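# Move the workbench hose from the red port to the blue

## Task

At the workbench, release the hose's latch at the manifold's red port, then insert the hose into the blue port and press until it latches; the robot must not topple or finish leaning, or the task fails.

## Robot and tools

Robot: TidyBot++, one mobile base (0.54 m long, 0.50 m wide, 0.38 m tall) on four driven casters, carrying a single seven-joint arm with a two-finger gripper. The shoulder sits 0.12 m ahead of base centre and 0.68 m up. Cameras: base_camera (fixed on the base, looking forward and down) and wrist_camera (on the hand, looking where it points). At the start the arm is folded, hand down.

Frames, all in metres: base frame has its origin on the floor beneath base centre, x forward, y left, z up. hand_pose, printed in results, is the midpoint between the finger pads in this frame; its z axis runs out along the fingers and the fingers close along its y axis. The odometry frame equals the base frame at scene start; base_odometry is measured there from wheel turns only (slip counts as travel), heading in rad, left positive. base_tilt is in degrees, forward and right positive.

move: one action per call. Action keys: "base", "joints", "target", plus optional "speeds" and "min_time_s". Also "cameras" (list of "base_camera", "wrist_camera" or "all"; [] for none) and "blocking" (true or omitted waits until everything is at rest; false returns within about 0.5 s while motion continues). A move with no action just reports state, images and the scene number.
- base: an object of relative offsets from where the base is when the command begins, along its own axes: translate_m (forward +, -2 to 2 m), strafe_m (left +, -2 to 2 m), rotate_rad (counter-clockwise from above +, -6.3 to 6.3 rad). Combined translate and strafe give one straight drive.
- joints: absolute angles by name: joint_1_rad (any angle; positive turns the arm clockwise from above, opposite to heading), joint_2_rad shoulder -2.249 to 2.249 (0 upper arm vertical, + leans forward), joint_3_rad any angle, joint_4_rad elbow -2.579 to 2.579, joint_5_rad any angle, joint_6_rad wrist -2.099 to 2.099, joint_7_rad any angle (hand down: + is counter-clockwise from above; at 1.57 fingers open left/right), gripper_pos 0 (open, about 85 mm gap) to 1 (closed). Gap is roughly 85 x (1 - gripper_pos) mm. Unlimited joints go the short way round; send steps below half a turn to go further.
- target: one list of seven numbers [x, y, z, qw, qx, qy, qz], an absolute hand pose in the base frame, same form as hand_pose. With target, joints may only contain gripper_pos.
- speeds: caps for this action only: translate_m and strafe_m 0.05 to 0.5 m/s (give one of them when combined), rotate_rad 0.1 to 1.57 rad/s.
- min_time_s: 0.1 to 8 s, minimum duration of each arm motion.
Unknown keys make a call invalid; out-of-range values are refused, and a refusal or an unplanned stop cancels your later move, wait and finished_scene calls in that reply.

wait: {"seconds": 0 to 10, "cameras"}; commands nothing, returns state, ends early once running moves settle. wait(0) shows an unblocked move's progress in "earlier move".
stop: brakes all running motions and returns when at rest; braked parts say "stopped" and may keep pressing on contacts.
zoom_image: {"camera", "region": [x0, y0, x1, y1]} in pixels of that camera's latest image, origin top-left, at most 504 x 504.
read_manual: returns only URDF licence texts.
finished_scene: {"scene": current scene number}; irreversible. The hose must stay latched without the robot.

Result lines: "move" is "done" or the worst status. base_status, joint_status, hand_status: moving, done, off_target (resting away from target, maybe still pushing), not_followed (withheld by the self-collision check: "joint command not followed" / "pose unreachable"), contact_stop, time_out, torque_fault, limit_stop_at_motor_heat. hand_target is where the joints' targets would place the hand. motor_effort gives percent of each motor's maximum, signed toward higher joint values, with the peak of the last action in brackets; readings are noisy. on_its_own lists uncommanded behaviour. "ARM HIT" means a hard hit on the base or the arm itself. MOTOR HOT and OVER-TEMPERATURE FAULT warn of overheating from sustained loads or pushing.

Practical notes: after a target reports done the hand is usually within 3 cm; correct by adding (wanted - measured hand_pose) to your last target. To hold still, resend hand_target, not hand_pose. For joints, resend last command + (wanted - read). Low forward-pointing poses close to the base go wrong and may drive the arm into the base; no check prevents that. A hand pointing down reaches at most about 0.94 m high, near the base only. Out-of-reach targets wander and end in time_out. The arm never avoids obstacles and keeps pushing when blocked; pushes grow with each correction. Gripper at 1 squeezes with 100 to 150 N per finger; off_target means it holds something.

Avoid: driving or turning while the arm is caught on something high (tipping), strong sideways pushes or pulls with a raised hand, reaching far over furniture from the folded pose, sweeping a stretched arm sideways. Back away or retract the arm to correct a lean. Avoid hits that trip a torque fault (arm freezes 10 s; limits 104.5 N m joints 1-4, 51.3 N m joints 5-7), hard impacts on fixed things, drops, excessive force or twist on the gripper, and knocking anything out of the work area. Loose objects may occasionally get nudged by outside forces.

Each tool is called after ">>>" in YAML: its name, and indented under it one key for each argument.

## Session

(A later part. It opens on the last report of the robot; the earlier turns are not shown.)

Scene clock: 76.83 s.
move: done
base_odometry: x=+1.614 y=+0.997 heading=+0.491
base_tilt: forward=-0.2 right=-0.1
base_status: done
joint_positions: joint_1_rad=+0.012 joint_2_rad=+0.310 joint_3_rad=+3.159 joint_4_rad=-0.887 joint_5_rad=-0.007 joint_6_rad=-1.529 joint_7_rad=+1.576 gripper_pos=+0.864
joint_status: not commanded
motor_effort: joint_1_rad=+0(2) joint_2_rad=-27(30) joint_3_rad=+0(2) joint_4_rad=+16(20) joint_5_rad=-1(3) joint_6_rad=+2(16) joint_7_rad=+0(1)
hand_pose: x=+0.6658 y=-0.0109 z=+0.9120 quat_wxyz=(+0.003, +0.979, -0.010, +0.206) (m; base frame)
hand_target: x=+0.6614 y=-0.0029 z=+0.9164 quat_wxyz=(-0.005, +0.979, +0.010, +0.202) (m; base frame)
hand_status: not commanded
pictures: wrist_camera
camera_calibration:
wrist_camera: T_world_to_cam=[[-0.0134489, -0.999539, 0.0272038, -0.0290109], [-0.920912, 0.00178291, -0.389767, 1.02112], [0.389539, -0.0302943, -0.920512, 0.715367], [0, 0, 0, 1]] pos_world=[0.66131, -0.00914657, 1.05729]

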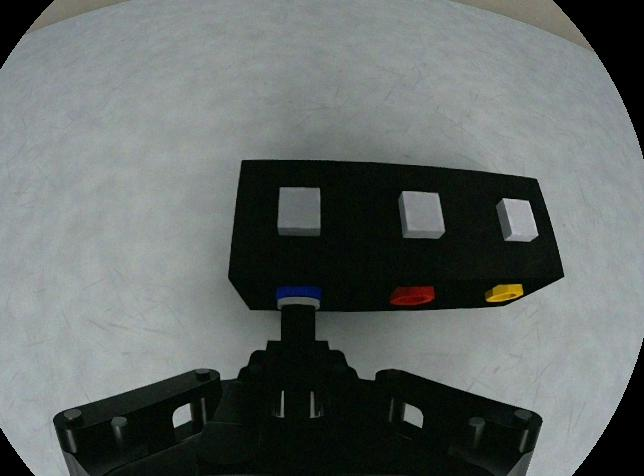

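>>> move:
  base: {"translate_m": -0.008, "strafe_m": 0.0005}
  speeds: {"translate_m": 0.06}
  cameras: ["wrist_camera"]

>>> zoom_image:
  camera: "wrist_camera"
  region: [270, 265, 328, 335]

Scene clock: 77.57 s.
move: done
base_odometry: x=+1.607 y=+0.994 heading=+0.491
base_tilt: forward=-0.1 right=+0.1
base_status: done
joint_positions: joint_1_rad=+0.012 joint_2_rad=+0.320 joint_3_rad=+3.159 joint_4_rad=-0.881 joint_5_rad=-0.007 joint_6_rad=-1.515 joint_7_rad=+1.576 gripper_pos=+0.864
joint_status: not commanded
motor_effort: joint_1_rad=+0(2) joint_2_rad=-29(33) joint_3_rad=-1(2) joint_4_rad=+15(15) joint_5_rad=-1(4) joint_6_rad=-2(9) joint_7_rad=+0(1)
hand_pose: x=+0.6730 y=-0.0111 z=+0.9116 quat_wxyz=(+0.003, +0.977, -0.010, +0.212) (m; base frame)
hand_target: x=+0.6614 y=-0.0029 z=+0.9164 quat_wxyz=(-0.005, +0.979, +0.010, +0.202) (m; base frame)
hand_status: not commanded
pictures: wrist_camera
camera_calibration:
wrist_camera: T_world_to_cam=[[-0.0139426, -0.999539, 0.0269684, -0.0285465], [-0.916358, 0.00198039, -0.400355, 1.03419], [0.400117, -0.0302947, -0.915963, 0.700961], [0, 0, 0, 1]] pos_world=[0.666823, -0.00934609, 1.05687]

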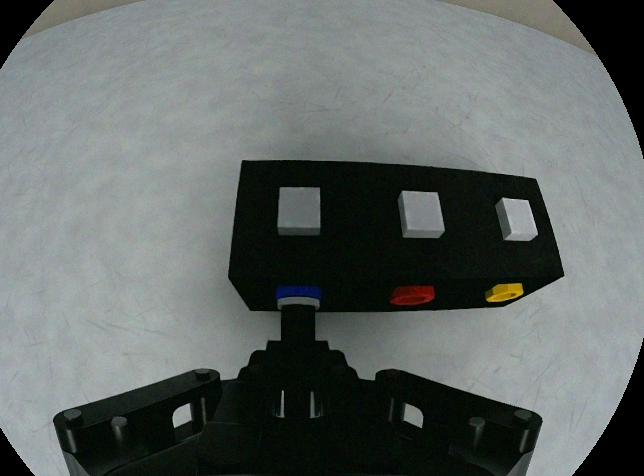

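Scaled by 7.200.

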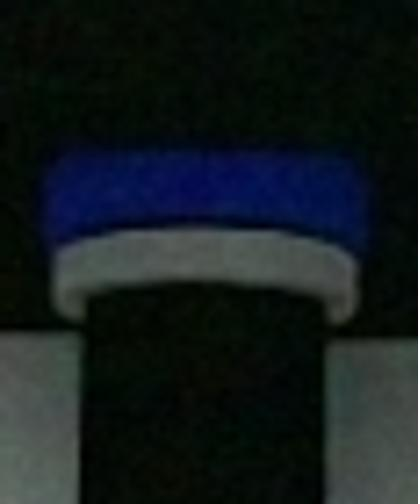

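>>> move:
  base: {"translate_m": 0.005}
  speeds: {"translate_m": 0.06}
  cameras: []

>>> move:
  joints: {"gripper_pos": 0.0}
  min_time_s: 0.8
  cameras: ["wrist_camera"]

Scene clock: 78.23 s.
move: done
base_odometry: x=+1.611 y=+0.996 heading=+0.491
base_tilt: forward=-0.2 right=+0.1
base_status: done
joint_positions: joint_1_rad=+0.012 joint_2_rad=+0.316 joint_3_rad=+3.160 joint_4_rad=-0.880 joint_5_rad=-0.008 joint_6_rad=-1.529 joint_7_rad=+1.576 gripper_pos=+0.864
joint_status: not commanded
motor_effort: joint_1_rad=-1(3) joint_2_rad=-28(30) joint_3_rad=-1(3) joint_4_rad=+16(17) joint_5_rad=-1(4) joint_6_rad=+1(7) joint_7_rad=+0(1)
hand_pose: x=+0.6683 y=-0.0110 z=+0.9120 quat_wxyz=(+0.002, +0.978, -0.011, +0.207) (m; base frame)
hand_target: x=+0.6614 y=-0.0029 z=+0.9164 quat_wxyz=(-0.005, +0.979, +0.010, +0.202) (m; base frame)
hand_status: not commanded
pictures: none
No camera images: "cameras" was empty.

Scene clock: 79.30 s.
move: done
base_odometry: x=+1.611 y=+0.996 heading=+0.491
base_tilt: forward=-0.1 right=+0.1
base_status: not commanded
joint_positions: joint_1_rad=+0.012 joint_2_rad=+0.315 joint_3_rad=+3.160 joint_4_rad=-0.880 joint_5_rad=-0.008 joint_6_rad=-1.529 joint_7_rad=+1.576 gripper_pos=+0.000
joint_status: all done
motor_effort: joint_1_rad=+0(1) joint_2_rad=-26(30) joint_3_rad=+0(1) joint_4_rad=+16(17) joint_5_rad=+0(2) joint_6_rad=+4(4) joint_7_rad=+0(1)
hand_pose: x=+0.6681 y=-0.0110 z=+0.9124 quat_wxyz=(+0.002, +0.978, -0.011, +0.207) (m; base frame)
hand_target: x=+0.6614 y=-0.0029 z=+0.9164 quat_wxyz=(-0.005, +0.979, +0.010, +0.202) (m; base frame)
hand_status: not commanded
pictures: wrist_camera
camera_calibration:
wrist_camera: T_world_to_cam=[[-0.0138714, -0.999553, 0.026478, -0.0281466], [-0.919975, 0.00238387, -0.391969, 1.02474], [0.391731, -0.0297963, -0.919597, 0.712567], [0, 0, 0, 1]] pos_world=[0.663213, -0.00934502, 1.05769]

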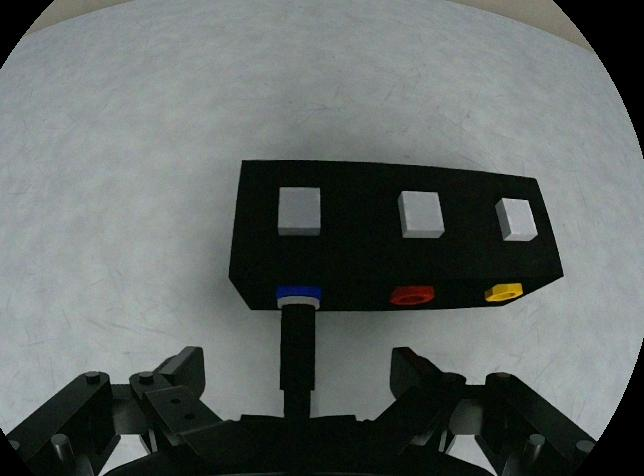

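>>> move:
  base: {"translate_m": -0.08}
  speeds: {"translate_m": 0.12}
  joints: {"joint_4_rad": -0.68, "gripper_pos": 0.0}
  min_time_s: 1.2
  cameras: ["wrist_camera"]

Scene clock: 81.10 s.
move: done
base_odometry: x=+1.541 y=+0.959 heading=+0.491
base_tilt: forward=-0.2 right=+0.1
base_status: done
joint_positions: joint_1_rad=+0.012 joint_2_rad=+0.311 joint_3_rad=+3.160 joint_4_rad=-0.709 joint_5_rad=-0.008 joint_6_rad=-1.529 joint_7_rad=+1.576 gripper_pos=+0.000
joint_status: all done
motor_effort: joint_1_rad=+0(2) joint_2_rad=-25(30) joint_3_rad=+0(1) joint_4_rad=+16(18) joint_5_rad=-1(1) joint_6_rad=+5(5) joint_7_rad=+0(1)
hand_pose: x=+0.6896 y=-0.0112 z=+0.9887 quat_wxyz=(+0.004, +0.956, -0.010, +0.292) (m; base frame)
hand_target: x=+0.6853 y=-0.0031 z=+0.9975 quat_wxyz=(-0.002, +0.956, +0.011, +0.294) (m; base frame)
hand_status: not commanded
pictures: wrist_camera
camera_calibration:
wrist_camera: T_world_to_cam=[[-0.0177734, -0.999429, 0.0287452, -0.0296336], [-0.837369, -0.000830819, -0.546638, 1.17033], [0.546349, -0.033786, -0.836876, 0.585769], [0, 0, 0, 1]] pos_world=[0.65944, -0.00885356, 1.13082]

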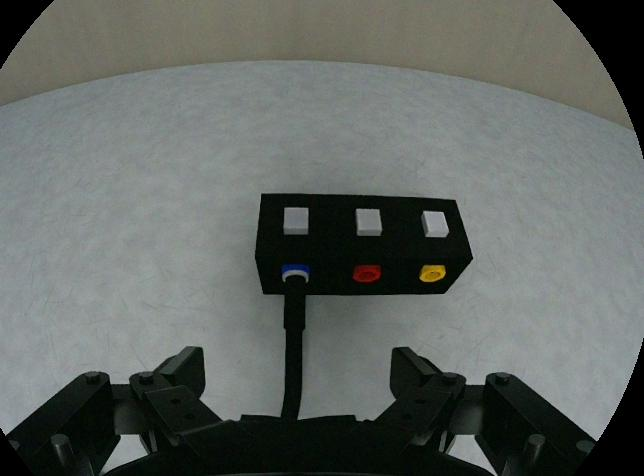

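>>> zoom_image:
  camera: "wrist_camera"
  region: [240, 180, 480, 350]

Scaled by 2.100.

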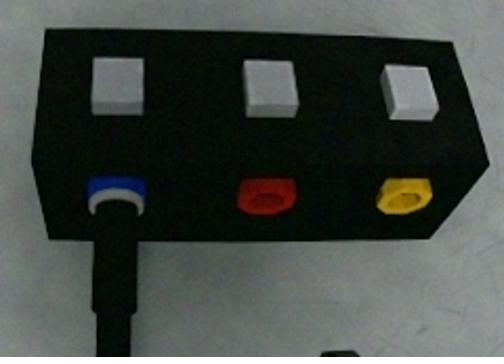

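>>> finished_scene:
  scene: 2

The scene is finished: the task was done.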